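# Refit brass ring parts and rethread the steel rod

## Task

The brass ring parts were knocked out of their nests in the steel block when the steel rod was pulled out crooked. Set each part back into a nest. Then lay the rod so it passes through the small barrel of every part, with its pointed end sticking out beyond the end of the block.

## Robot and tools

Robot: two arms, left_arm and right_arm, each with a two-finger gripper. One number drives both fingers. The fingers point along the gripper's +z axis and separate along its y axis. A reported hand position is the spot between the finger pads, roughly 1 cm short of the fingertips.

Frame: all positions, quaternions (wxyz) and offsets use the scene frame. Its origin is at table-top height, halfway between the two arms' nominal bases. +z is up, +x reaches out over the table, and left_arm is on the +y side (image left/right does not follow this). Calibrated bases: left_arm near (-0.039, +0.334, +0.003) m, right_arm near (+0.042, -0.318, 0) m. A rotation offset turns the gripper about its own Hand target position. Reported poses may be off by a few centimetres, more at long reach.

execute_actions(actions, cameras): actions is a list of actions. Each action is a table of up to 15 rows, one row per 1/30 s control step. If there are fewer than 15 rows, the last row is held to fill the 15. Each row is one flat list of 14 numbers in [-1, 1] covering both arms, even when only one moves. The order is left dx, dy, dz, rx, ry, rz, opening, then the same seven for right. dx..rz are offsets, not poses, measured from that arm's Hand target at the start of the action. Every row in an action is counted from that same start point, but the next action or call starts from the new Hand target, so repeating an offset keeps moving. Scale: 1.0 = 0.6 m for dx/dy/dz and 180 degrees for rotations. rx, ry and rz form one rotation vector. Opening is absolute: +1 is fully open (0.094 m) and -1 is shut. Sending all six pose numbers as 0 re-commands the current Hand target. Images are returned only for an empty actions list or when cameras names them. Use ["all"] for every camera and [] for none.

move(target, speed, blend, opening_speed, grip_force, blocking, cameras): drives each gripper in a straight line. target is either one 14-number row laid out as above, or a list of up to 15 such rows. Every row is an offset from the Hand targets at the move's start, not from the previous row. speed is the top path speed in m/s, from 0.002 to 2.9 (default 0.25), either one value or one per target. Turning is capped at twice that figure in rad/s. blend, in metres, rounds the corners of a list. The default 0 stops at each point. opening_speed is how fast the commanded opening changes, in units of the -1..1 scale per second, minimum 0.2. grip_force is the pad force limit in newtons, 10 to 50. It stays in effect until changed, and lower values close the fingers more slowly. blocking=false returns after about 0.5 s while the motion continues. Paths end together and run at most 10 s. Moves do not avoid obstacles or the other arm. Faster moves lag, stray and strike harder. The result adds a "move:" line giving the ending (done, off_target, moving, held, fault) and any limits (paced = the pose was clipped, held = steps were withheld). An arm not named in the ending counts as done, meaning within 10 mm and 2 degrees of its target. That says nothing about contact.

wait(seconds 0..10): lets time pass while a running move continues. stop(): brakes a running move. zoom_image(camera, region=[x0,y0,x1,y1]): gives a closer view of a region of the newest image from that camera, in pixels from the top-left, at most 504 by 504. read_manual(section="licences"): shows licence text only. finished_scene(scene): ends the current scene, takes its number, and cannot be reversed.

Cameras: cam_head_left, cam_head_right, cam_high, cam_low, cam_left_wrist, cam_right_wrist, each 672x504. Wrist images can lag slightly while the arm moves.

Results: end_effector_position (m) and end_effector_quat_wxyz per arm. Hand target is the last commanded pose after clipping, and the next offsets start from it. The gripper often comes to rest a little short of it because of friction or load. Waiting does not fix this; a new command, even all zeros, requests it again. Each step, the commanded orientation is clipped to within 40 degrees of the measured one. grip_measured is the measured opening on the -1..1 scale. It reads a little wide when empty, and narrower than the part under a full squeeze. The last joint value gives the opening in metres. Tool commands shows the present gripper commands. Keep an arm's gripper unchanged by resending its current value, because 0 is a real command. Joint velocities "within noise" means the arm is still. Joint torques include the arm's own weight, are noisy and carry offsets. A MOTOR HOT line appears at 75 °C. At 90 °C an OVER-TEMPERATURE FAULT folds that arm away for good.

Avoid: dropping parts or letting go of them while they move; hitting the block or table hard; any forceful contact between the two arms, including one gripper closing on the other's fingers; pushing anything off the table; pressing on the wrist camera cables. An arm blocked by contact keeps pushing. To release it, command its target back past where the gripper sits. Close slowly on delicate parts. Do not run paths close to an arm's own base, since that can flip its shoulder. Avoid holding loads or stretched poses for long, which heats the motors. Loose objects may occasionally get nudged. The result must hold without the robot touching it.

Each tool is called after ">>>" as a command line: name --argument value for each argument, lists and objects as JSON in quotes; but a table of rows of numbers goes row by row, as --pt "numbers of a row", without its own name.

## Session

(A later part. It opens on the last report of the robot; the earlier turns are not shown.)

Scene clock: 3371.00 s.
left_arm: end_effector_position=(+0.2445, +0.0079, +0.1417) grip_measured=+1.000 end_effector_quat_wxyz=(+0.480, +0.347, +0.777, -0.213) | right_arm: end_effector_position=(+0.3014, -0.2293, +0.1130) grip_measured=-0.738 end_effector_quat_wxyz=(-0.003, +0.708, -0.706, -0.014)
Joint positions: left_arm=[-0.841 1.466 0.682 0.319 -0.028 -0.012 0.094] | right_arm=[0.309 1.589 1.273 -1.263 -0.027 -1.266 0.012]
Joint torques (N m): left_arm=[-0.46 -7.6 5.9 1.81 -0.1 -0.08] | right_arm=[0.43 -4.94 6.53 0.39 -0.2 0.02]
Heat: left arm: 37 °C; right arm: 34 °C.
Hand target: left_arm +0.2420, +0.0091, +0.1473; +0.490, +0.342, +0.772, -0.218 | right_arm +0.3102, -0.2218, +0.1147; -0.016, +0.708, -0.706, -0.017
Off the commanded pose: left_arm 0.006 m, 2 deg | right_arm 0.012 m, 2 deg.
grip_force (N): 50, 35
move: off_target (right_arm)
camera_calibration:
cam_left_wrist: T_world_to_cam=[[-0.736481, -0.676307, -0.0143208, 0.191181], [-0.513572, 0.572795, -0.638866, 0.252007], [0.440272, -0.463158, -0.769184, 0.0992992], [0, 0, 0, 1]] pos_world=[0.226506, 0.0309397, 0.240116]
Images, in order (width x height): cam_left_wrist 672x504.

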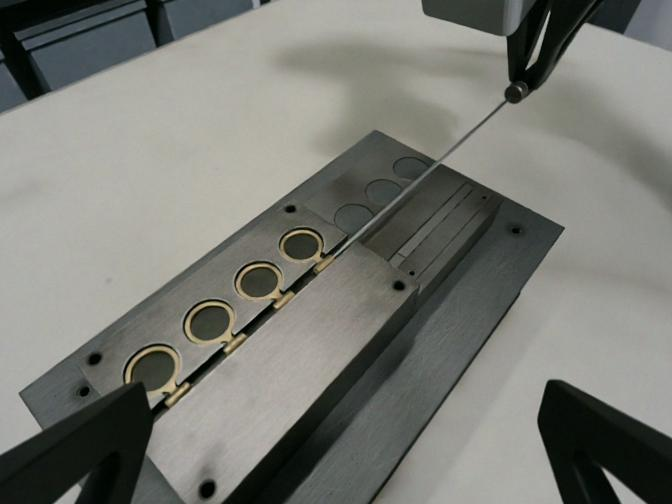

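>>> zoom_image --camera "cam_left_wrist" --region '[320, 244, 344, 265]'

>>> move --target '[0.039,-0.016,0.045,0.164,0.150,0,1,0,0,0,0,0,0,-0.95]' --speed 0.15 --cameras '["cam_left_wrist"]'

>>> zoom_image --camera "cam_left_wrist" --region '[326, 150, 374, 192]'

Scaled by 21.000.

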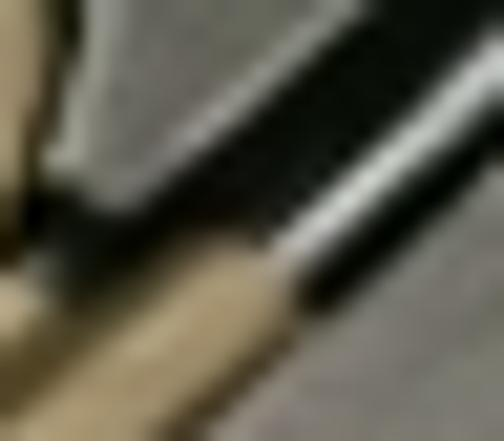

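Scene clock: 3380.77 s.
left_arm: end_effector_position=(+0.2586, +0.0041, +0.1678) grip_measured=+1.000 end_effector_quat_wxyz=(+0.190, +0.394, +0.896, -0.084) | right_arm: end_effector_position=(+0.3014, -0.2293, +0.1130) grip_measured=-0.738 end_effector_quat_wxyz=(-0.003, +0.708, -0.706, -0.014)
Joint positions: left_arm=[-0.812 1.845 1.687 -0.995 -0.004 -0.012 0.094] | right_arm=[0.309 1.589 1.273 -1.263 -0.027 -1.266 0.012]
Joint torques (N m): left_arm=[0.69 -8.05 10.93 0.8 0.06 0.08] | right_arm=[0.43 -4.93 6.53 0.39 -0.2 0.02]
Heat: left arm: 37 °C; right arm: 34 °C.
Hand target: left_arm +0.2653, -0.0006, +0.1743; +0.196, +0.395, +0.893, -0.089 | right_arm +0.3102, -0.2218, +0.1147; -0.016, +0.708, -0.706, -0.017
Off the commanded pose: left_arm 0.010 m, 1 deg | right_arm 0.012 m, 2 deg.
grip_force (N): 50, 35
move: off_target (right_arm)
camera_calibration:
cam_left_wrist: T_world_to_cam=[[-0.736334, -0.676452, -0.0150131, 0.199411], [-0.676464, 0.736458, -0.00503693, 0.213131], [0.0144638, 0.00644699, -0.999875, 0.258365], [0, 0, 0, 1]] pos_world=[0.287272, -0.0237355, 0.2624]
Images, in order (width x height): cam_left_wrist 672x504.

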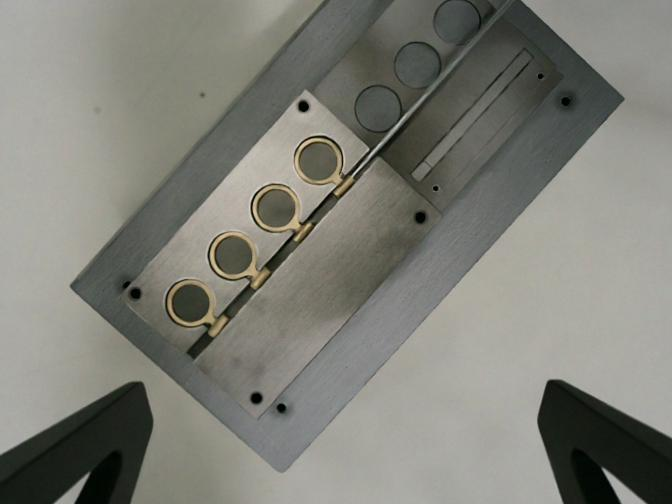

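Scaled by 10.500.

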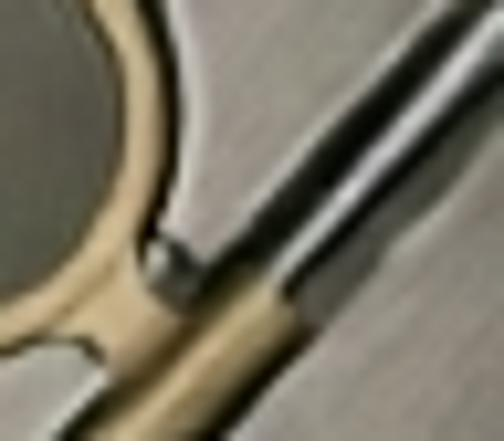

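>>> move --target '[0,0,0,0,0,0,1,0.0,0.005,0.0,0,0,0,-0.95]' --speed 0.015 --cameras '["cam_left_wrist"]'

>>> zoom_image --camera "cam_left_wrist" --region '[326, 150, 374, 192]'

Scene clock: 3390.37 s.
left_arm: end_effector_position=(+0.2585, +0.0042, +0.1678) grip_measured=+1.000 end_effector_quat_wxyz=(+0.190, +0.394, +0.896, -0.084) | right_arm: end_effector_position=(+0.3005, -0.2268, +0.1130) grip_measured=-0.738 end_effector_quat_wxyz=(-0.002, +0.708, -0.706, -0.014)
Joint positions: left_arm=[-0.812 1.845 1.687 -0.995 -0.004 -0.012 0.094] | right_arm=[0.319 1.589 1.273 -1.263 -0.027 -1.256 0.012]
Joint torques (N m): left_arm=[0.68 -8.05 10.96 0.83 0.08 0.09] | right_arm=[0.46 -4.7 6.79 0.4 -0.2 0.02]
Heat: left arm: 36 °C; right arm: 34 °C.
Hand target: left_arm +0.2653, -0.0006, +0.1743; +0.197, +0.395, +0.893, -0.089 | right_arm +0.3102, -0.2188, +0.1147; -0.016, +0.708, -0.706, -0.017
Off the commanded pose: left_arm 0.011 m, 1 deg | right_arm 0.013 m, 2 deg.
grip_force (N): 50, 35
move: off_target (left_arm, right_arm)
camera_calibration:
cam_left_wrist: T_world_to_cam=[[-0.736337, -0.676447, -0.0150688, 0.199425], [-0.676464, 0.736461, -0.00468074, 0.213039], [0.0142638, 0.00674688, -0.999876, 0.25833], [0, 0, 0, 1]] pos_world=[0.287273, -0.0237369, 0.2623]
Images, in order (width x height): cam_left_wrist 672x504.

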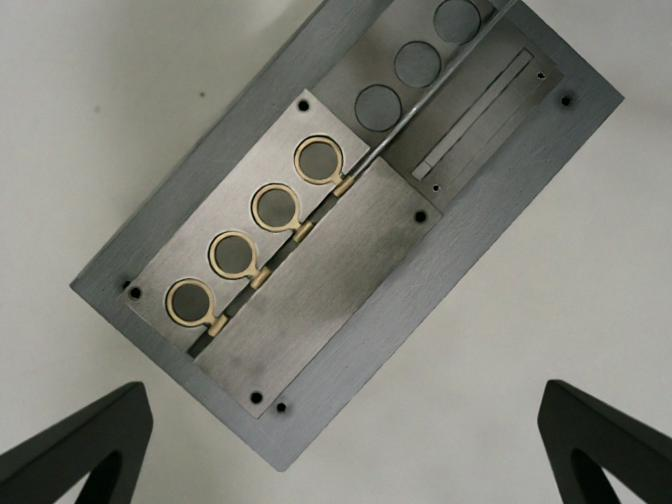

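Scaled by 10.500.

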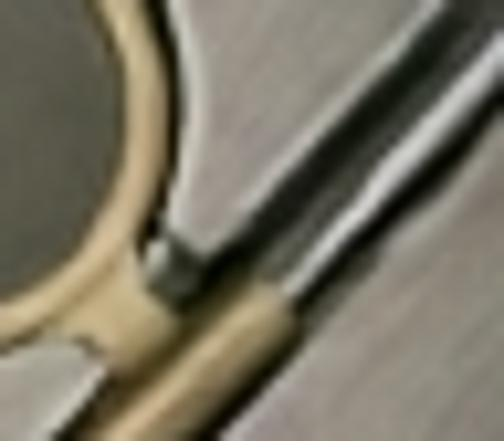

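>>> move --target '[0,0,0,0,0,0,1,0.0,0.0085,0.0,0,0,0,-0.95]' --speed 0.02 --cameras '["cam_left_wrist"]'

>>> zoom_image --camera "cam_left_wrist" --region '[310, 136, 374, 192]'

Scene clock: 3396.60 s.
left_arm: end_effector_position=(+0.2585, +0.0042, +0.1678) grip_measured=+1.000 end_effector_quat_wxyz=(+0.190, +0.394, +0.896, -0.084) | right_arm: end_effector_position=(+0.3014, -0.2214, +0.1132) grip_measured=-0.738 end_effector_quat_wxyz=(-0.003, +0.708, -0.706, -0.014)
Joint positions: left_arm=[-0.812 1.845 1.687 -0.995 -0.004 -0.012 0.094] | right_arm=[0.336 1.598 1.283 -1.263 -0.027 -1.24 0.012]
Joint torques (N m): left_arm=[0.69 -8.08 11.03 0.82 0.05 0.09] | right_arm=[0.42 -4.98 6.54 0.4 -0.2 0.03]
Heat: left arm: 36 °C; right arm: 34 °C.
Hand target: left_arm +0.2653, -0.0006, +0.1743; +0.197, +0.395, +0.893, -0.089 | right_arm +0.3103, -0.2137, +0.1148; -0.016, +0.708, -0.706, -0.017
Off the commanded pose: left_arm 0.011 m, 1 deg | right_arm 0.012 m, 2 deg.
grip_force (N): 50, 35
move: off_target (left_arm, right_arm)
camera_calibration:
cam_left_wrist: T_world_to_cam=[[-0.736337, -0.676447, -0.0150688, 0.199425], [-0.676464, 0.736461, -0.00468074, 0.213039], [0.0142638, 0.00674688, -0.999876, 0.25833], [0, 0, 0, 1]] pos_world=[0.287273, -0.0237369, 0.2623]
Images, in order (width x height): cam_left_wrist 672x504.

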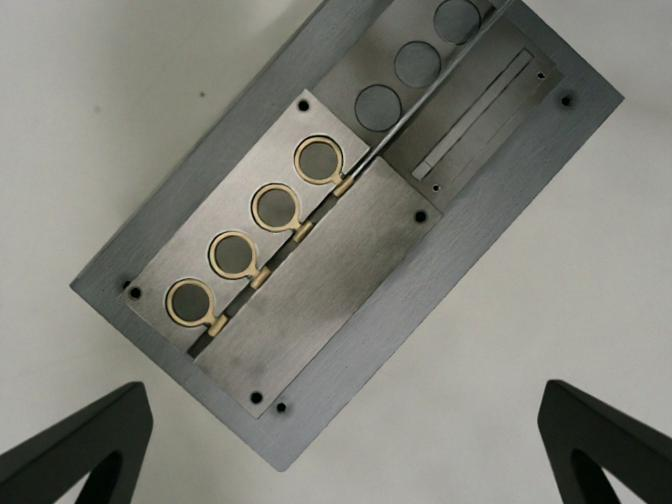

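Scaled by 7.875.

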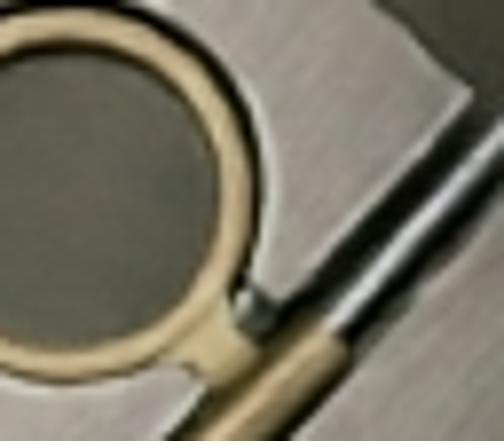

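>>> move --target '[0,0,0,0,0,0,1,-0.0002,0.0142,0.0,0,0,0,-0.95]' --speed 0.02 --cameras '["cam_left_wrist"]'

>>> zoom_image --camera "cam_left_wrist" --region '[280, 166, 360, 236]'

Scene clock: 3402.30 s.
left_arm: end_effector_position=(+0.2585, +0.0042, +0.1678) grip_measured=+1.000 end_effector_quat_wxyz=(+0.190, +0.394, +0.896, -0.084) | right_arm: end_effector_position=(+0.3012, -0.2129, +0.1132) grip_measured=-0.738 end_effector_quat_wxyz=(-0.003, +0.708, -0.706, -0.014)
Joint positions: left_arm=[-0.812 1.845 1.687 -0.995 -0.004 -0.012 0.094] | right_arm=[0.365 1.609 1.294 -1.263 -0.028 -1.212 0.012]
Joint torques (N m): left_arm=[0.73 -8.09 11 0.82 0.07 0.1] | right_arm=[0.39 -5.08 6.56 0.41 -0.19 0.03]
Heat: left arm: 36 °C; right arm: 35 °C.
Hand target: left_arm +0.2653, -0.0006, +0.1743; +0.197, +0.395, +0.893, -0.089 | right_arm +0.3101, -0.2051, +0.1147; -0.016, +0.708, -0.706, -0.017
Off the commanded pose: left_arm 0.011 m, 1 deg | right_arm 0.012 m, 2 deg.
grip_force (N): 50, 35
move: off_target (left_arm, right_arm)
camera_calibration:
cam_left_wrist: T_world_to_cam=[[-0.736337, -0.676447, -0.0150688, 0.199425], [-0.676464, 0.736461, -0.00468074, 0.213039], [0.0142638, 0.00674688, -0.999876, 0.25833], [0, 0, 0, 1]] pos_world=[0.287273, -0.0237369, 0.2623]
Images, in order (width x height): cam_left_wrist 672x504.

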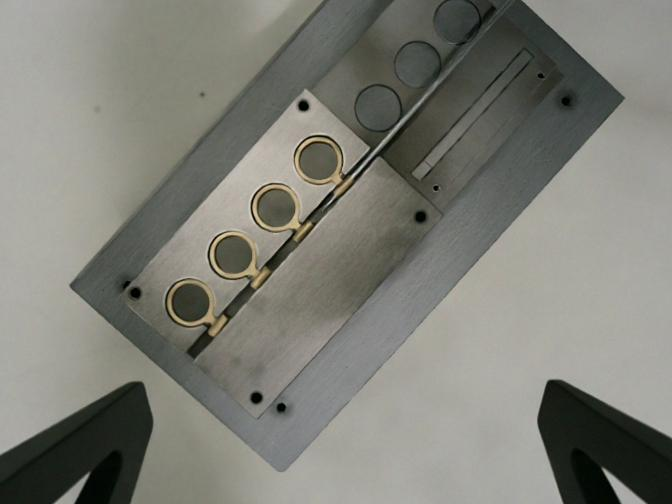

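Scaled by 6.300.

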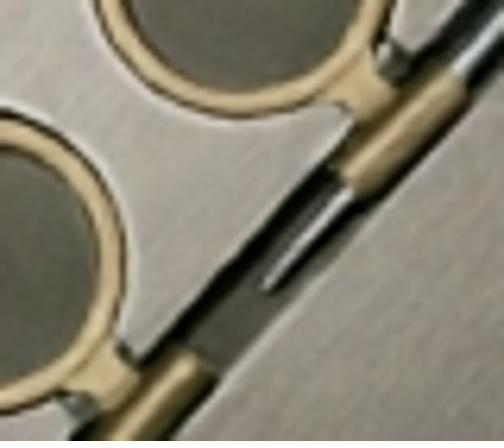

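>>> zoom_image --camera "cam_left_wrist" --region '[296, 190, 344, 232]'

>>> move --target '[-0.039,0.016,-0.045,-0.164,-0.150,0,1,0,0,0,0,0,0,-0.95]' --speed 0.15 --cameras '["cam_left_wrist"]'

>>> zoom_image --camera "cam_left_wrist" --region '[262, 240, 342, 310]'

Scaled by 10.500.

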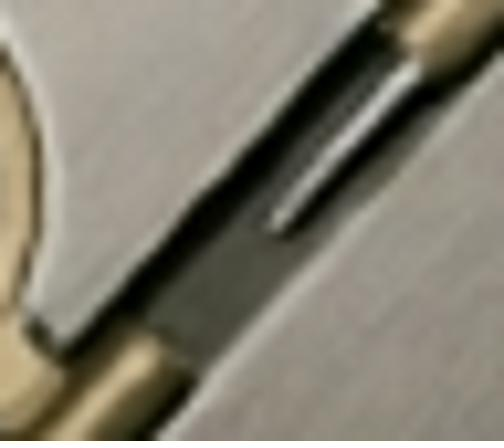

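Scene clock: 3414.07 s.
left_arm: end_effector_position=(+0.2445, +0.0080, +0.1418) grip_measured=+1.000 end_effector_quat_wxyz=(+0.480, +0.347, +0.777, -0.213) | right_arm: end_effector_position=(+0.3012, -0.2129, +0.1132) grip_measured=-0.738 end_effector_quat_wxyz=(-0.003, +0.708, -0.706, -0.014)
Joint positions: left_arm=[-0.841 1.466 0.682 0.319 -0.028 -0.012 0.094] | right_arm=[0.365 1.609 1.294 -1.263 -0.028 -1.212 0.012]
Joint torques (N m): left_arm=[-0.53 -7.6 5.9 1.79 -0.11 -0.11] | right_arm=[0.39 -5.08 6.54 0.41 -0.19 0.03]
Heat: left arm: 36 °C; right arm: 36 °C.
Hand target: left_arm +0.2420, +0.0091, +0.1474; +0.491, +0.342, +0.772, -0.218 | right_arm +0.3101, -0.2051, +0.1147; -0.016, +0.708, -0.706, -0.017
Off the commanded pose: left_arm 0.006 m, 2 deg | right_arm 0.012 m, 2 deg.
grip_force (N): 50, 35
move: off_target (right_arm)
camera_calibration:
cam_left_wrist: T_world_to_cam=[[-0.736481, -0.676307, -0.0143208, 0.19125], [-0.513572, 0.572795, -0.638866, 0.252013], [0.440272, -0.463158, -0.769184, 0.0994224], [0, 0, 0, 1]] pos_world=[0.226506, 0.0310397, 0.240216]
Images, in order (width x height): cam_left_wrist 672x504.

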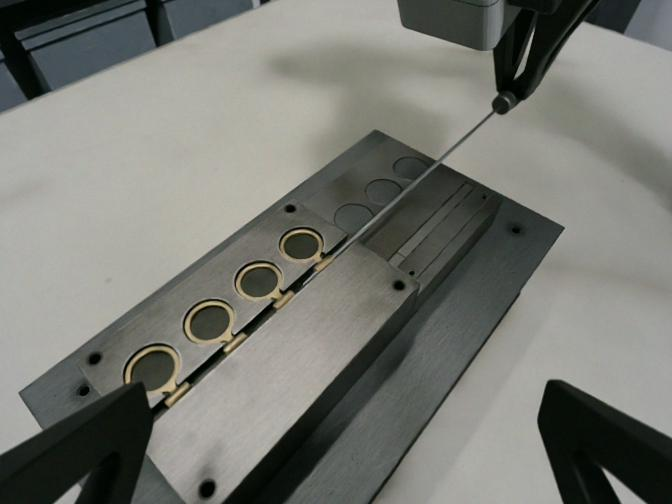

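Scaled by 6.300.

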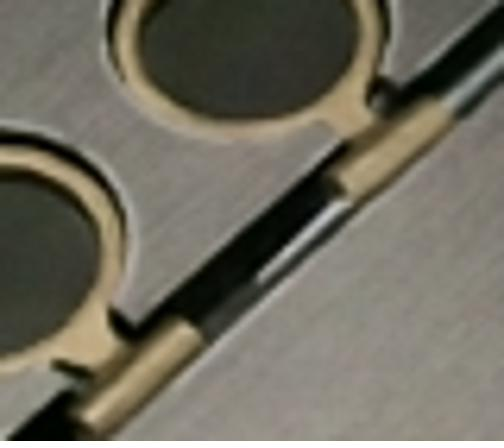

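>>> move --target '[0.0,0.12,0.015,0,0,0,1,0,0,0,0,0,0,-0.95]' --speed 0.15 --cameras '["cam_left_wrist"]'

Scene clock: 3420.73 s.
left_arm: end_effector_position=(+0.2451, +0.0769, +0.1580) grip_measured=+1.000 end_effector_quat_wxyz=(+0.488, +0.337, +0.774, -0.220) | right_arm: end_effector_position=(+0.3012, -0.2129, +0.1132) grip_measured=-0.738 end_effector_quat_wxyz=(-0.003, +0.708, -0.706, -0.014)
Joint positions: left_arm=[-0.64 1.217 0.551 0.22 0.149 0.06 0.094] | right_arm=[0.365 1.609 1.294 -1.263 -0.028 -1.212 0.012]
Joint torques (N m): left_arm=[0.66 -5.52 6.08 1.61 0.1 0.14] | right_arm=[0.39 -5.08 6.56 0.41 -0.19 0.03]
Heat: left arm: 37 °C; right arm: 36 °C.
Hand target: left_arm +0.2419, +0.0809, +0.1565; +0.491, +0.342, +0.771, -0.218 | right_arm +0.3101, -0.2051, +0.1147; -0.016, +0.708, -0.706, -0.017
Off the commanded pose: left_arm 0.005 m, 1 deg | right_arm 0.012 m, 2 deg.
grip_force (N): 50, 35
move: off_target (right_arm)
camera_calibration:
cam_left_wrist: T_world_to_cam=[[-0.729276, -0.684218, -0.0016436, 0.235421], [-0.515037, 0.550533, -0.657001, 0.228209], [0.450437, -0.478289, -0.753888, 0.139808], [0, 0, 0, 1]] pos_world=[0.226248, 0.102311, 0.25572]
Images, in order (width x height): cam_left_wrist 672x504.

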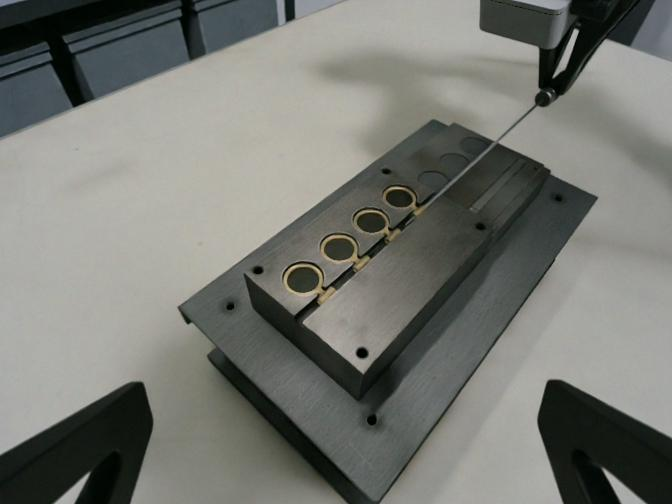

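>>> zoom_image --camera "cam_left_wrist" --region '[290, 170, 450, 320]'

Scaled by 3.150.

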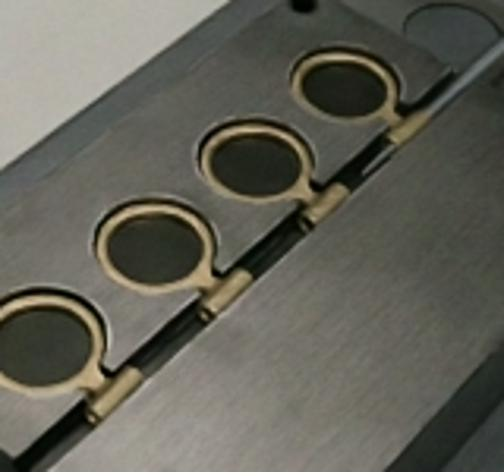

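>>> move --target '[0,0,0,0,0,0,1,0.0002,0.0108,0.0,0,0,0,-0.95]' --speed 0.02 --cameras '["cam_left_wrist"]'

>>> zoom_image --camera "cam_left_wrist" --region '[350, 180, 450, 260]'

Scene clock: 3431.83 s.
left_arm: end_effector_position=(+0.2450, +0.0769, +0.1580) grip_measured=+1.000 end_effector_quat_wxyz=(+0.488, +0.338, +0.774, -0.220) | right_arm: end_effector_position=(+0.3017, -0.2085, +0.1129) grip_measured=-0.738 end_effector_quat_wxyz=(-0.001, +0.708, -0.706, -0.012)
Joint positions: left_arm=[-0.64 1.217 0.551 0.22 0.15 0.06 0.094] | right_arm=[0.382 1.617 1.302 -1.263 -0.024 -1.194 0.012]
Joint torques (N m): left_arm=[0.64 -5.52 6.04 1.64 0.11 0.13] | right_arm=[0.73 -5.14 6.67 0.41 -0.23 0.06]
Motor temperatures (°C): left_arm=[22 31 34 38 23 21 21] | right_arm=[25 26 36 22 24 24 22]
Heat: left arm: 38 °C; right arm: 36 °C.
Hand target: left_arm +0.2419, +0.0809, +0.1565; +0.491, +0.342, +0.771, -0.218 | right_arm +0.3103, -0.1987, +0.1147; -0.016, +0.708, -0.706, -0.017
Off the commanded pose: left_arm 0.005 m, 1 deg | right_arm 0.013 m, 2 deg.
grip_force (N): 50, 35
move: off_target (right_arm)
camera_calibration:
cam_left_wrist: T_world_to_cam=[[-0.729897, -0.683555, -0.00165166, 0.235357], [-0.514679, 0.55116, -0.656756, 0.227942], [0.449839, -0.478514, -0.754101, 0.139942], [0, 0, 0, 1]] pos_world=[0.226152, 0.102212, 0.255621]
Images, in order (width x height): cam_left_wrist 672x504.

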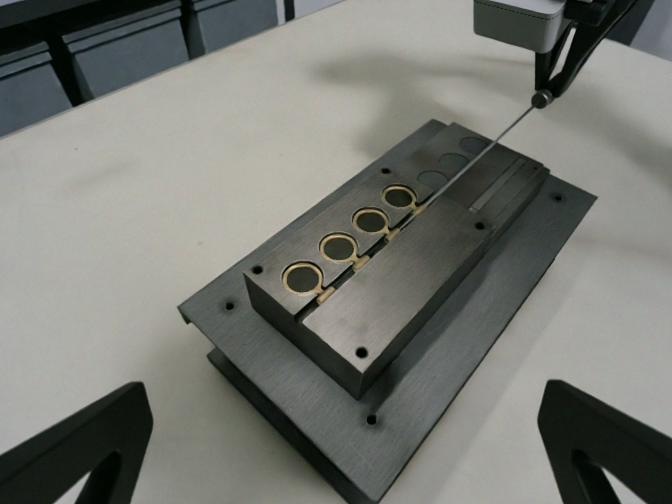

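Scaled by 5.040.

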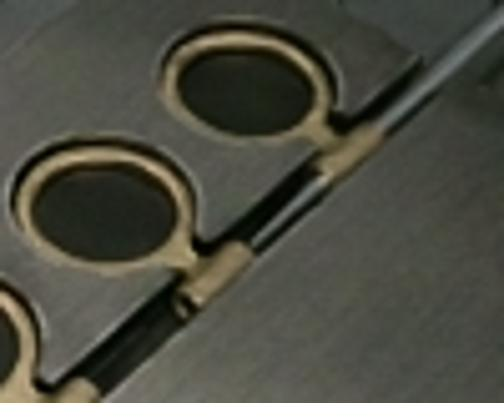

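>>> zoom_image --camera "cam_left_wrist" --region '[380, 210, 424, 248]'

Scaled by 11.455.

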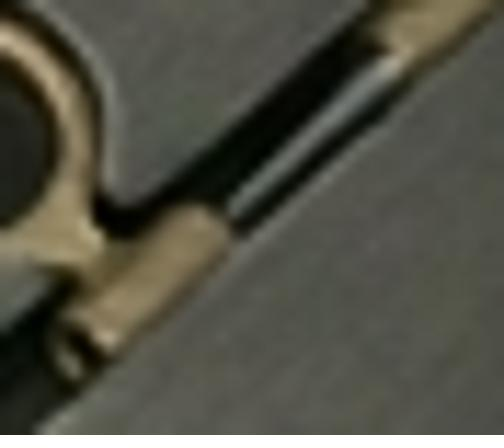

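>>> move --target '[0.039,-0.136,0.030,0.164,0.150,0,1,0,-0.0065,0.0,0,0,0,-0.95]' --speed 0.12 --cameras '["cam_left_wrist"]'

>>> zoom_image --camera "cam_left_wrist" --region '[290, 190, 338, 232]'

Scene clock: 3451.53 s.
left_arm: end_effector_position=(+0.2613, +0.0062, +0.1685) grip_measured=+1.000 end_effector_quat_wxyz=(+0.189, +0.397, +0.894, -0.088) | right_arm: end_effector_position=(+0.3018, -0.2087, +0.1129) grip_measured=-0.738 end_effector_quat_wxyz=(-0.001, +0.708, -0.706, -0.012)
Joint positions: left_arm=[-0.799 1.844 1.688 -0.994 0.01 0.007 0.094] | right_arm=[0.381 1.617 1.302 -1.263 -0.024 -1.195 0.012]
Joint torques (N m): left_arm=[-0.47 -8.03 10.86 0.8 -0.05 -0.11] | right_arm=[-0.34 -5.52 6.27 0.41 -0.22 -0.06]
Heat: left arm: 38 °C; right arm: 35 °C.
Hand target: left_arm +0.2654, -0.0006, +0.1744; +0.197, +0.395, +0.893, -0.089 | right_arm +0.3103, -0.2026, +0.1147; -0.016, +0.708, -0.706, -0.017
Off the commanded pose: left_arm 0.010 m, 1 deg | right_arm 0.011 m, 2 deg.
grip_force (N): 50, 35
move: off_target (right_arm)
camera_calibration:
cam_left_wrist: T_world_to_cam=[[-0.742743, -0.669495, -0.0104249, 0.203651], [-0.66946, 0.742815, -0.00705613, 0.211911], [0.0124678, 0.00173813, -0.999921, 0.259396], [0, 0, 0, 1]] pos_world=[0.289892, -0.0215181, 0.262994]
Images, in order (width x height): cam_left_wrist 672x504.

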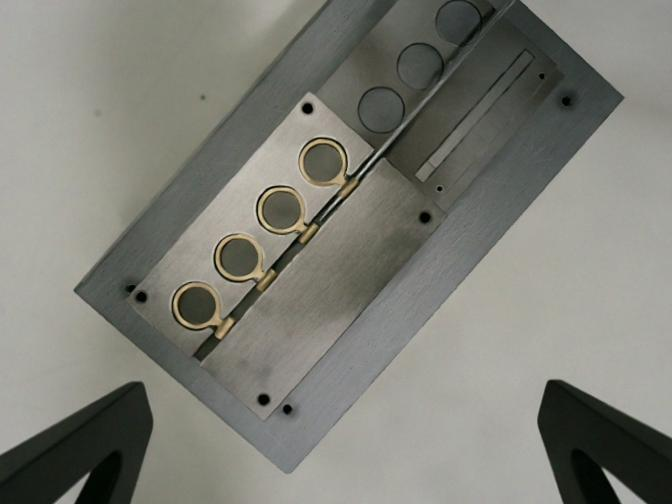

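Scaled by 10.500.

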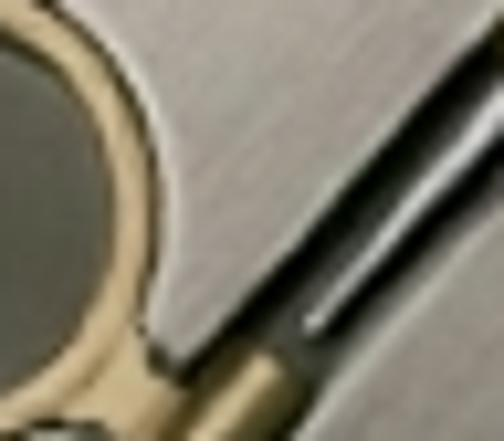

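>>> zoom_image --camera "cam_left_wrist" --region '[306, 210, 330, 231]'

Scaled by 21.000.

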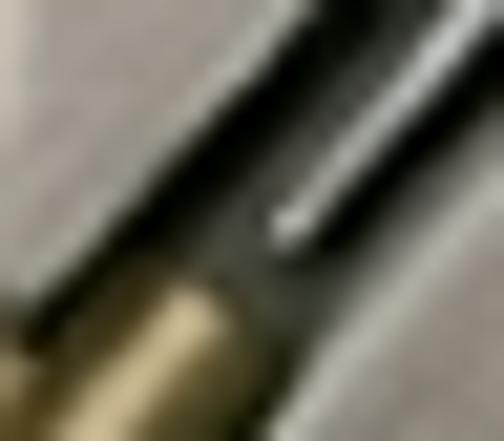

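>>> zoom_image --camera "cam_left_wrist" --region '[250, 130, 370, 250]'

Scaled by 4.200.

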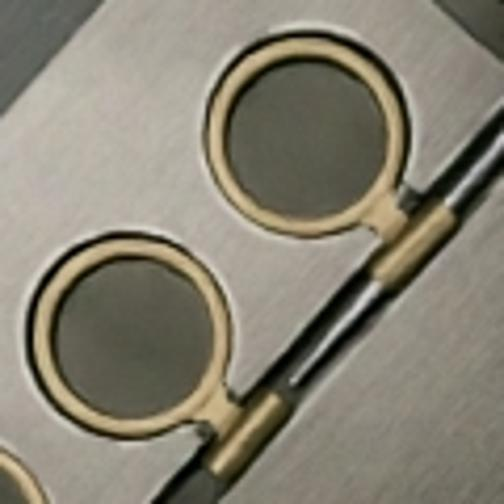

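>>> move --target '[-0.039,0.016,-0.045,-0.164,-0.150,0,1,0,0,0,0,0,0,-0.95]' --speed 0.15 --cameras '["cam_left_wrist"]'

>>> zoom_image --camera "cam_left_wrist" --region '[262, 232, 342, 302]'

Scene clock: 3514.57 s.
left_arm: end_effector_position=(+0.2444, +0.0078, +0.1418) grip_measured=+1.000 end_effector_quat_wxyz=(+0.480, +0.347, +0.777, -0.213) | right_arm: end_effector_position=(+0.3018, -0.2087, +0.1129) grip_measured=-0.738 end_effector_quat_wxyz=(-0.001, +0.708, -0.706, -0.012)
Joint positions: left_arm=[-0.841 1.466 0.683 0.319 -0.027 -0.011 0.094] | right_arm=[0.381 1.617 1.302 -1.263 -0.024 -1.195 0.012]
Joint torques (N m): left_arm=[-0.5 -7.57 5.85 1.8 -0.1 -0.1] | right_arm=[-0.35 -5.5 6.28 0.41 -0.22 -0.06]
Heat: left arm: 35 °C; right arm: 35 °C.
Hand target: left_arm +0.2419, +0.0089, +0.1474; +0.490, +0.342, +0.771, -0.218 | right_arm +0.3103, -0.2026, +0.1147; -0.016, +0.708, -0.706, -0.017
Off the commanded pose: left_arm 0.006 m, 2 deg | right_arm 0.011 m, 2 deg.
grip_force (N): 50, 35
move: off_target (right_arm)
camera_calibration:
cam_left_wrist: T_world_to_cam=[[-0.737057, -0.675679, -0.0142755, 0.191144], [-0.513097, 0.573204, -0.63888, 0.251961], [0.439861, -0.463567, -0.769174, 0.0994762], [0, 0, 0, 1]] pos_world=[0.226409, 0.0308411, 0.240216]
Images, in order (width x height): cam_left_wrist 672x504.

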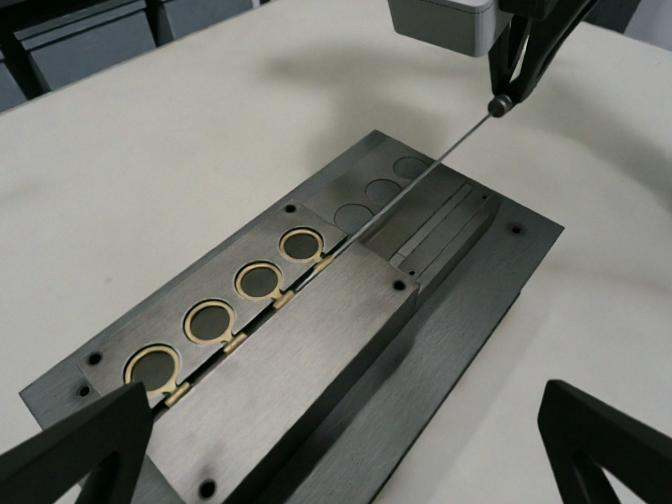

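Scaled by 6.300.

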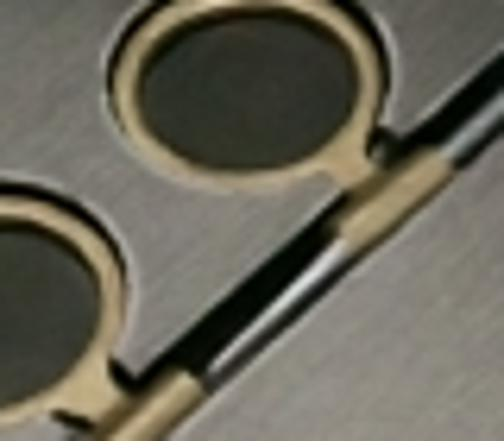

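>>> zoom_image --camera "cam_left_wrist" --region '[274, 272, 322, 314]'

Scaled by 10.500.

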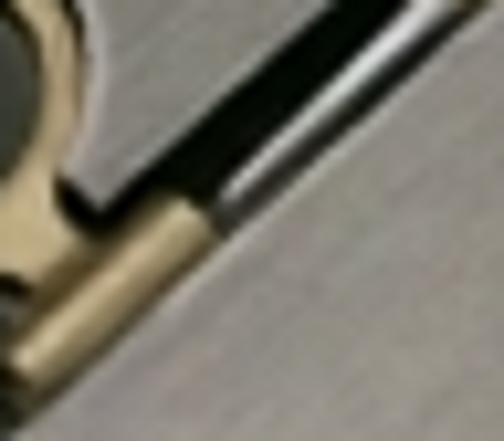

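>>> move --pt "0 0 0 0 0 0 1 0 0.0 0.0 0.0028 0 0 -0.95" --pt "0 0 0 0 0 0 1 0 0.0095 0.0 0.0028 0 0 -0.95" --speed 0.015 --cameras '["cam_left_wrist"]'

>>> zoom_image --camera "cam_left_wrist" --region '[262, 240, 342, 310]'

Scene clock: 3535.17 s.
left_arm: end_effector_position=(+0.2445, +0.0077, +0.1420) grip_measured=+1.000 end_effector_quat_wxyz=(+0.480, +0.347, +0.777, -0.214) | right_arm: end_effector_position=(+0.3012, -0.2074, +0.1129) grip_measured=-0.738 end_effector_quat_wxyz=(-0.002, +0.707, -0.707, -0.014)
Joint positions: left_arm=[-0.841 1.466 0.683 0.319 -0.027 -0.011 0.094] | right_arm=[0.383 1.617 1.302 -1.263 -0.027 -1.19 0.012]
Joint torques (N m): left_arm=[-0.5 -7.57 5.89 1.8 -0.08 -0.11] | right_arm=[0.61 -5.19 6.63 0.44 -0.27 0.03]
Heat: left arm: 36 °C; right arm: 35 °C.
Hand target: left_arm +0.2419, +0.0089, +0.1475; +0.491, +0.342, +0.771, -0.218 | right_arm +0.3103, -0.1969, +0.1147; -0.019, +0.708, -0.706, -0.020
Off the commanded pose: left_arm 0.006 m, 2 deg | right_arm 0.014 m, 2 deg.
grip_force (N): 50, 35
move: off_target (right_arm)
camera_calibration:
cam_left_wrist: T_world_to_cam=[[-0.737014, -0.675727, -0.0142643, 0.191134], [-0.512808, 0.572817, -0.63946, 0.252106], [0.440271, -0.463976, -0.768692, 0.0993568], [0, 0, 0, 1]] pos_world=[0.226407, 0.0308429, 0.240313]
Images, in order (width x height): cam_left_wrist 672x504.

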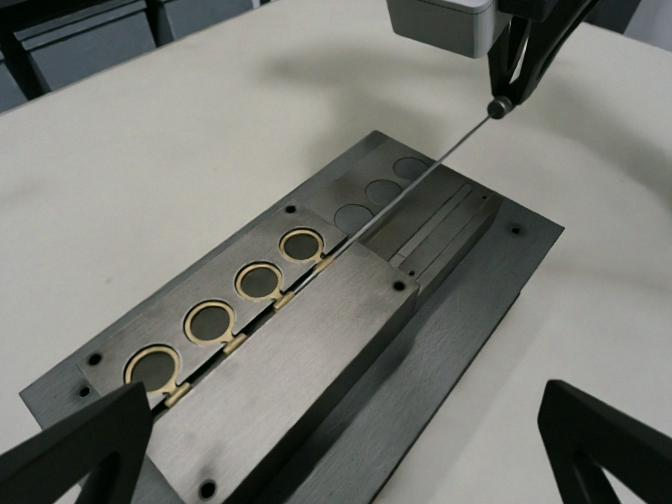

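Scaled by 6.300.

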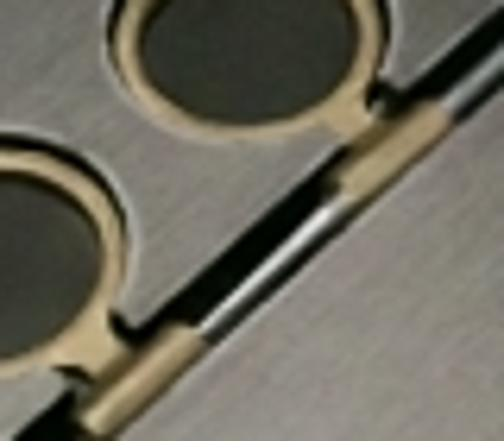

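>>> move --target '[0,0,0,0,0,0,1,0.0005,0.0055,0.0,0.0,0,0,-0.95]' --speed 0.015 --cameras '["cam_left_wrist"]'

>>> zoom_image --camera "cam_left_wrist" --region '[262, 240, 342, 310]'

Scene clock: 3542.53 s.
left_arm: end_effector_position=(+0.2445, +0.0077, +0.1420) grip_measured=+1.000 end_effector_quat_wxyz=(+0.480, +0.347, +0.777, -0.214) | right_arm: end_effector_position=(+0.3014, -0.2041, +0.1142) grip_measured=-0.738 end_effector_quat_wxyz=(-0.004, +0.708, -0.706, -0.014)
Joint positions: left_arm=[-0.841 1.466 0.683 0.319 -0.027 -0.011 0.094] | right_arm=[0.393 1.617 1.307 -1.263 -0.029 -1.182 0.012]
Joint torques (N m): left_arm=[-0.51 -7.58 5.9 1.81 -0.1 -0.09] | right_arm=[0.62 -4.78 6.65 0.45 -0.26 0.06]
Heat: left arm: 37 °C; right arm: 35 °C.
Hand target: left_arm +0.2419, +0.0089, +0.1475; +0.491, +0.342, +0.771, -0.218 | right_arm +0.3105, -0.1936, +0.1147; -0.019, +0.708, -0.706, -0.020
Off the commanded pose: left_arm 0.006 m, 2 deg | right_arm 0.014 m, 2 deg.
grip_force (N): 50, 35
move: off_target (right_arm)
camera_calibration:
cam_left_wrist: T_world_to_cam=[[-0.737014, -0.675727, -0.0142643, 0.191134], [-0.512808, 0.572817, -0.63946, 0.252106], [0.440271, -0.463976, -0.768692, 0.0993568], [0, 0, 0, 1]] pos_world=[0.226407, 0.0308429, 0.240313]
Images, in order (width x height): cam_left_wrist 672x504.

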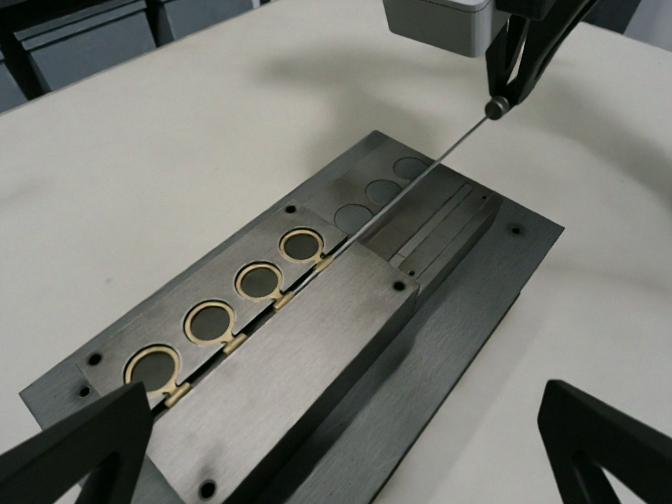

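Scaled by 6.300.

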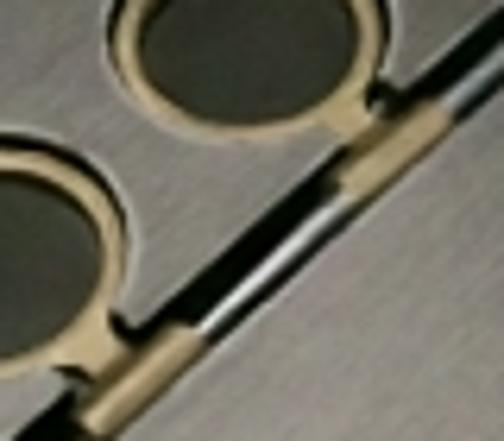

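>>> move --target '[0.0,0.12,0.015,0,0,0,1,0,0,0,0,0,0,-0.95]' --speed 0.15 --cameras '["cam_left_wrist"]'

>>> zoom_image --camera "cam_left_wrist" --region '[350, 170, 450, 250]'

Scene clock: 3549.53 s.
left_arm: end_effector_position=(+0.2451, +0.0770, +0.1581) grip_measured=+1.000 end_effector_quat_wxyz=(+0.488, +0.338, +0.774, -0.220) | right_arm: end_effector_position=(+0.3014, -0.2041, +0.1142) grip_measured=-0.738 end_effector_quat_wxyz=(-0.004, +0.708, -0.706, -0.014)
Joint positions: left_arm=[-0.64 1.217 0.551 0.22 0.15 0.06 0.094] | right_arm=[0.393 1.617 1.307 -1.263 -0.029 -1.182 0.012]
Joint torques (N m): left_arm=[0.66 -5.55 6.02 1.63 0.1 0.12] | right_arm=[0.62 -4.78 6.67 0.45 -0.25 0.05]
Heat: left arm: 37 °C; right arm: 35 °C.
Hand target: left_arm +0.2419, +0.0810, +0.1564; +0.491, +0.342, +0.771, -0.218 | right_arm +0.3105, -0.1936, +0.1147; -0.019, +0.708, -0.706, -0.020
Off the commanded pose: left_arm 0.005 m, 1 deg | right_arm 0.014 m, 2 deg.
grip_force (N): 50, 35
move: off_target (right_arm)
camera_calibration:
cam_left_wrist: T_world_to_cam=[[-0.729501, -0.683979, -0.00136504, 0.235378], [-0.514985, 0.550571, -0.65701, 0.228196], [0.450132, -0.478586, -0.753881, 0.139905], [0, 0, 0, 1]] pos_world=[0.22625, 0.102312, 0.25572]
Images, in order (width x height): cam_left_wrist 672x504.

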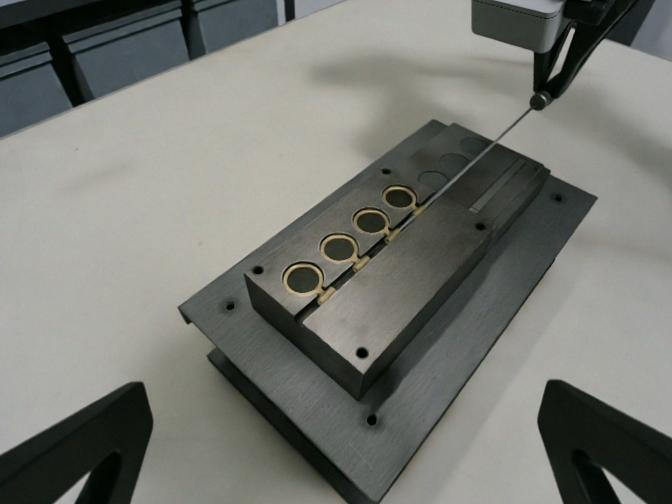

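Scaled by 5.040.

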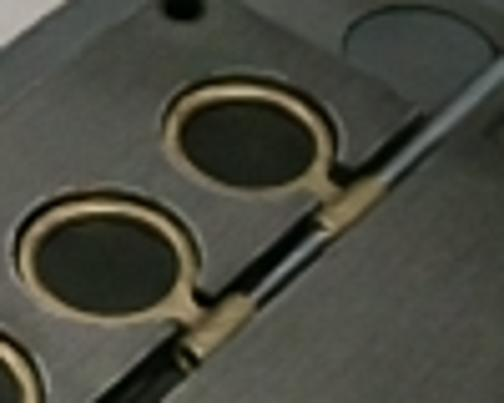

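>>> move --target '[0,0,0,0,0,0,1,0.0,0.0095,-0.0012,0.0,0,0,-0.95]' --speed 0.015 --cameras '["cam_left_wrist"]'

>>> zoom_image --camera "cam_left_wrist" --region '[340, 170, 440, 250]'

Scene clock: 3553.57 s.
left_arm: end_effector_position=(+0.2450, +0.0769, +0.1580) grip_measured=+1.000 end_effector_quat_wxyz=(+0.488, +0.338, +0.774, -0.220) | right_arm: end_effector_position=(+0.3010, -0.1987, +0.1127) grip_measured=-0.738 end_effector_quat_wxyz=(-0.002, +0.708, -0.706, -0.015)
Joint positions: left_arm=[-0.64 1.217 0.551 0.22 0.15 0.06 0.094] | right_arm=[0.411 1.63 1.315 -1.263 -0.029 -1.164 0.012]
Joint torques (N m): left_arm=[0.62 -5.5 6.04 1.63 0.09 0.13] | right_arm=[0.62 -5.22 6.6 0.46 -0.25 0.05]
Heat: left arm: 37 °C; right arm: 35 °C.
Hand target: left_arm +0.2420, +0.0810, +0.1565; +0.491, +0.342, +0.771, -0.218 | right_arm +0.3105, -0.1879, +0.1140; -0.019, +0.708, -0.706, -0.020
Off the commanded pose: left_arm 0.005 m, 1 deg | right_arm 0.014 m, 2 deg.
grip_force (N): 50, 35
move: off_target (right_arm)
camera_calibration:
cam_left_wrist: T_world_to_cam=[[-0.72985, -0.683606, -0.00140943, 0.235359], [-0.514833, 0.551014, -0.656757, 0.227936], [0.44974, -0.478609, -0.754101, 0.140022], [0, 0, 0, 1]] pos_world=[0.226152, 0.102312, 0.255621]
Images, in order (width x height): cam_left_wrist 672x504.

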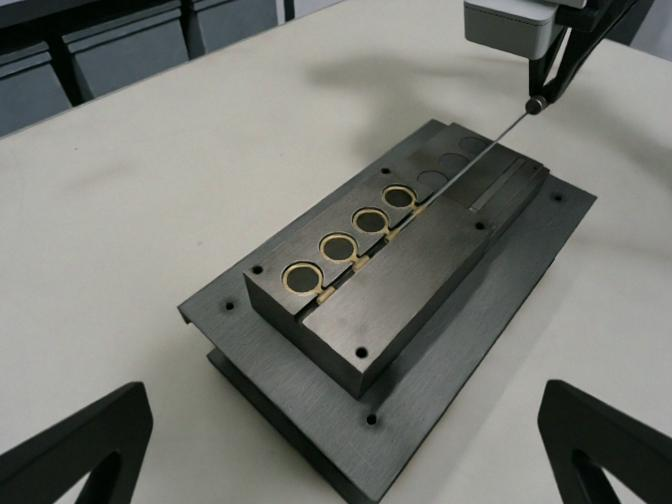

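Scaled by 5.040.

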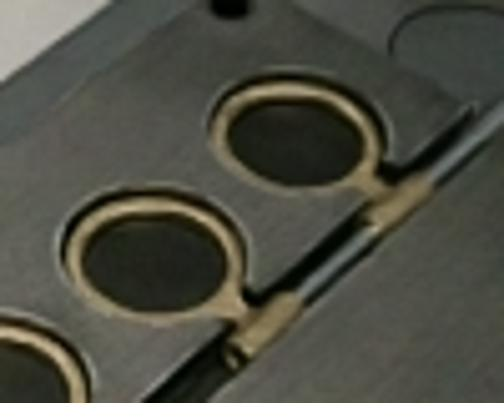

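>>> move --target '[0,0,0,0,0,0,1,0.0004,0.0133,0.0003,0.0,0,0,-0.95]' --speed 0.015 --cameras '["cam_left_wrist"]'

>>> zoom_image --camera "cam_left_wrist" --region '[320, 190, 420, 270]'

Scene clock: 3559.47 s.
left_arm: end_effector_position=(+0.2450, +0.0769, +0.1580) grip_measured=+1.000 end_effector_quat_wxyz=(+0.488, +0.338, +0.774, -0.220) | right_arm: end_effector_position=(+0.3014, -0.1911, +0.1128) grip_measured=-0.738 end_effector_quat_wxyz=(-0.002, +0.708, -0.706, -0.015)
Joint positions: left_arm=[-0.64 1.217 0.551 0.22 0.15 0.06 0.094] | right_arm=[0.435 1.643 1.328 -1.263 -0.029 -1.142 0.012]
Joint torques (N m): left_arm=[0.62 -5.53 6.02 1.63 0.11 0.13] | right_arm=[0.68 -5.31 6.71 0.46 -0.25 0.07]
Heat: left arm: 38 °C; right arm: 36 °C.
Hand target: left_arm +0.2420, +0.0810, +0.1565; +0.491, +0.342, +0.771, -0.218 | right_arm +0.3108, -0.1799, +0.1143; -0.019, +0.708, -0.706, -0.020
Off the commanded pose: left_arm 0.005 m, 1 deg | right_arm 0.015 m, 2 deg.
grip_force (N): 50, 35
move: off_target (right_arm)
camera_calibration:
cam_left_wrist: T_world_to_cam=[[-0.72985, -0.683606, -0.00140943, 0.235359], [-0.514833, 0.551014, -0.656757, 0.227936], [0.44974, -0.478609, -0.754101, 0.140022], [0, 0, 0, 1]] pos_world=[0.226152, 0.102312, 0.255621]
Images, in order (width x height): cam_left_wrist 672x504.

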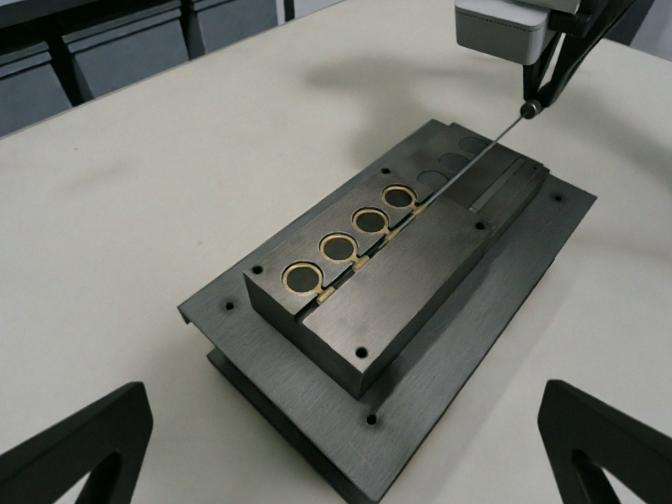

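Scaled by 5.040.

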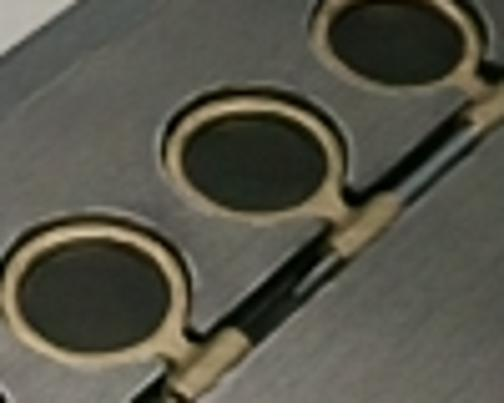

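>>> zoom_image --camera "cam_left_wrist" --region '[352, 226, 402, 270]'

Scaled by 10.080.

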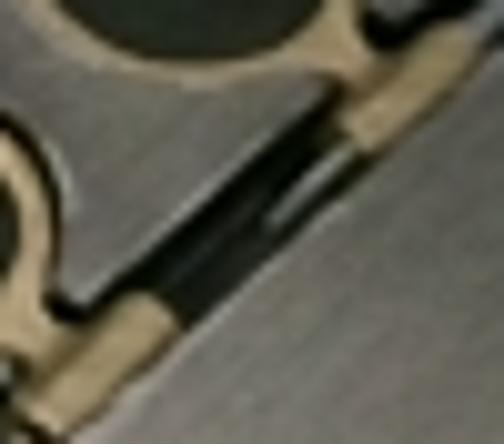

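>>> move --target '[0,0,0,0,0,0,1,0.0,0.0175,0.0,0.0,0,0,-0.95]' --speed 0.015 --cameras '["cam_left_wrist"]'

>>> zoom_image --camera "cam_left_wrist" --region '[320, 190, 420, 270]'

Scene clock: 3570.90 s.
left_arm: end_effector_position=(+0.2450, +0.0769, +0.1580) grip_measured=+1.000 end_effector_quat_wxyz=(+0.488, +0.338, +0.774, -0.220) | right_arm: end_effector_position=(+0.3016, -0.1846, +0.1125) grip_measured=-0.738 end_effector_quat_wxyz=(+0.002, +0.708, -0.706, -0.009)
Joint positions: left_arm=[-0.64 1.217 0.551 0.22 0.15 0.06 0.094] | right_arm=[0.463 1.658 1.344 -1.267 -0.016 -1.113 0.012]
Joint torques (N m): left_arm=[0.68 -5.55 6.06 1.63 0.11 0.12] | right_arm=[1.02 -5.37 6.9 0.49 -0.35 0.08]
Heat: left arm: 38 °C; right arm: 36 °C.
Hand target: left_arm +0.2420, +0.0810, +0.1565; +0.491, +0.342, +0.771, -0.218 | right_arm +0.3108, -0.1693, +0.1142; -0.019, +0.708, -0.706, -0.020
Off the commanded pose: left_arm 0.005 m, 1 deg | right_arm 0.018 m, 3 deg.
grip_force (N): 50, 35
move: off_target (right_arm)
camera_calibration:
cam_left_wrist: T_world_to_cam=[[-0.72985, -0.683606, -0.00140943, 0.235359], [-0.514833, 0.551014, -0.656757, 0.227936], [0.44974, -0.478609, -0.754101, 0.140022], [0, 0, 0, 1]] pos_world=[0.226152, 0.102312, 0.255621]
Images, in order (width x height): cam_left_wrist 672x504.

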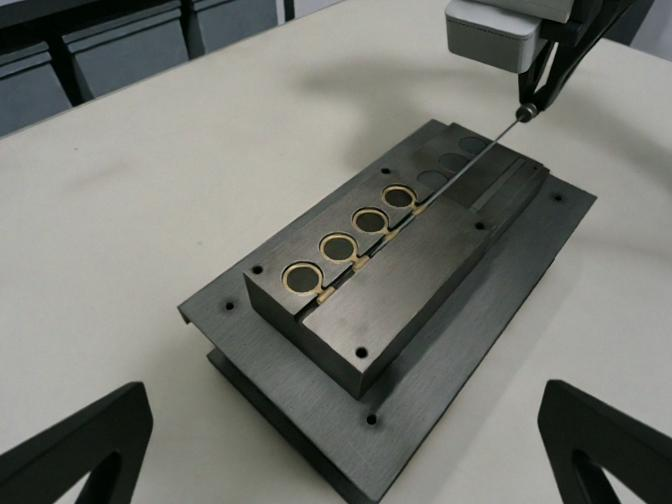

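Scaled by 5.040.

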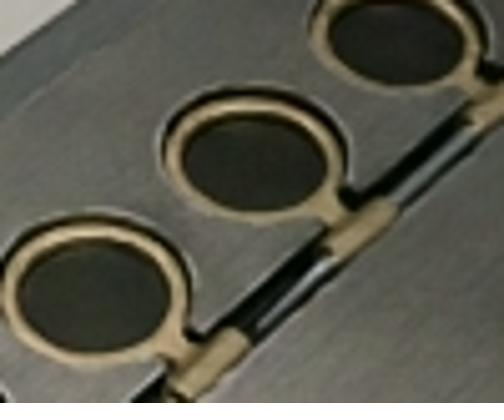

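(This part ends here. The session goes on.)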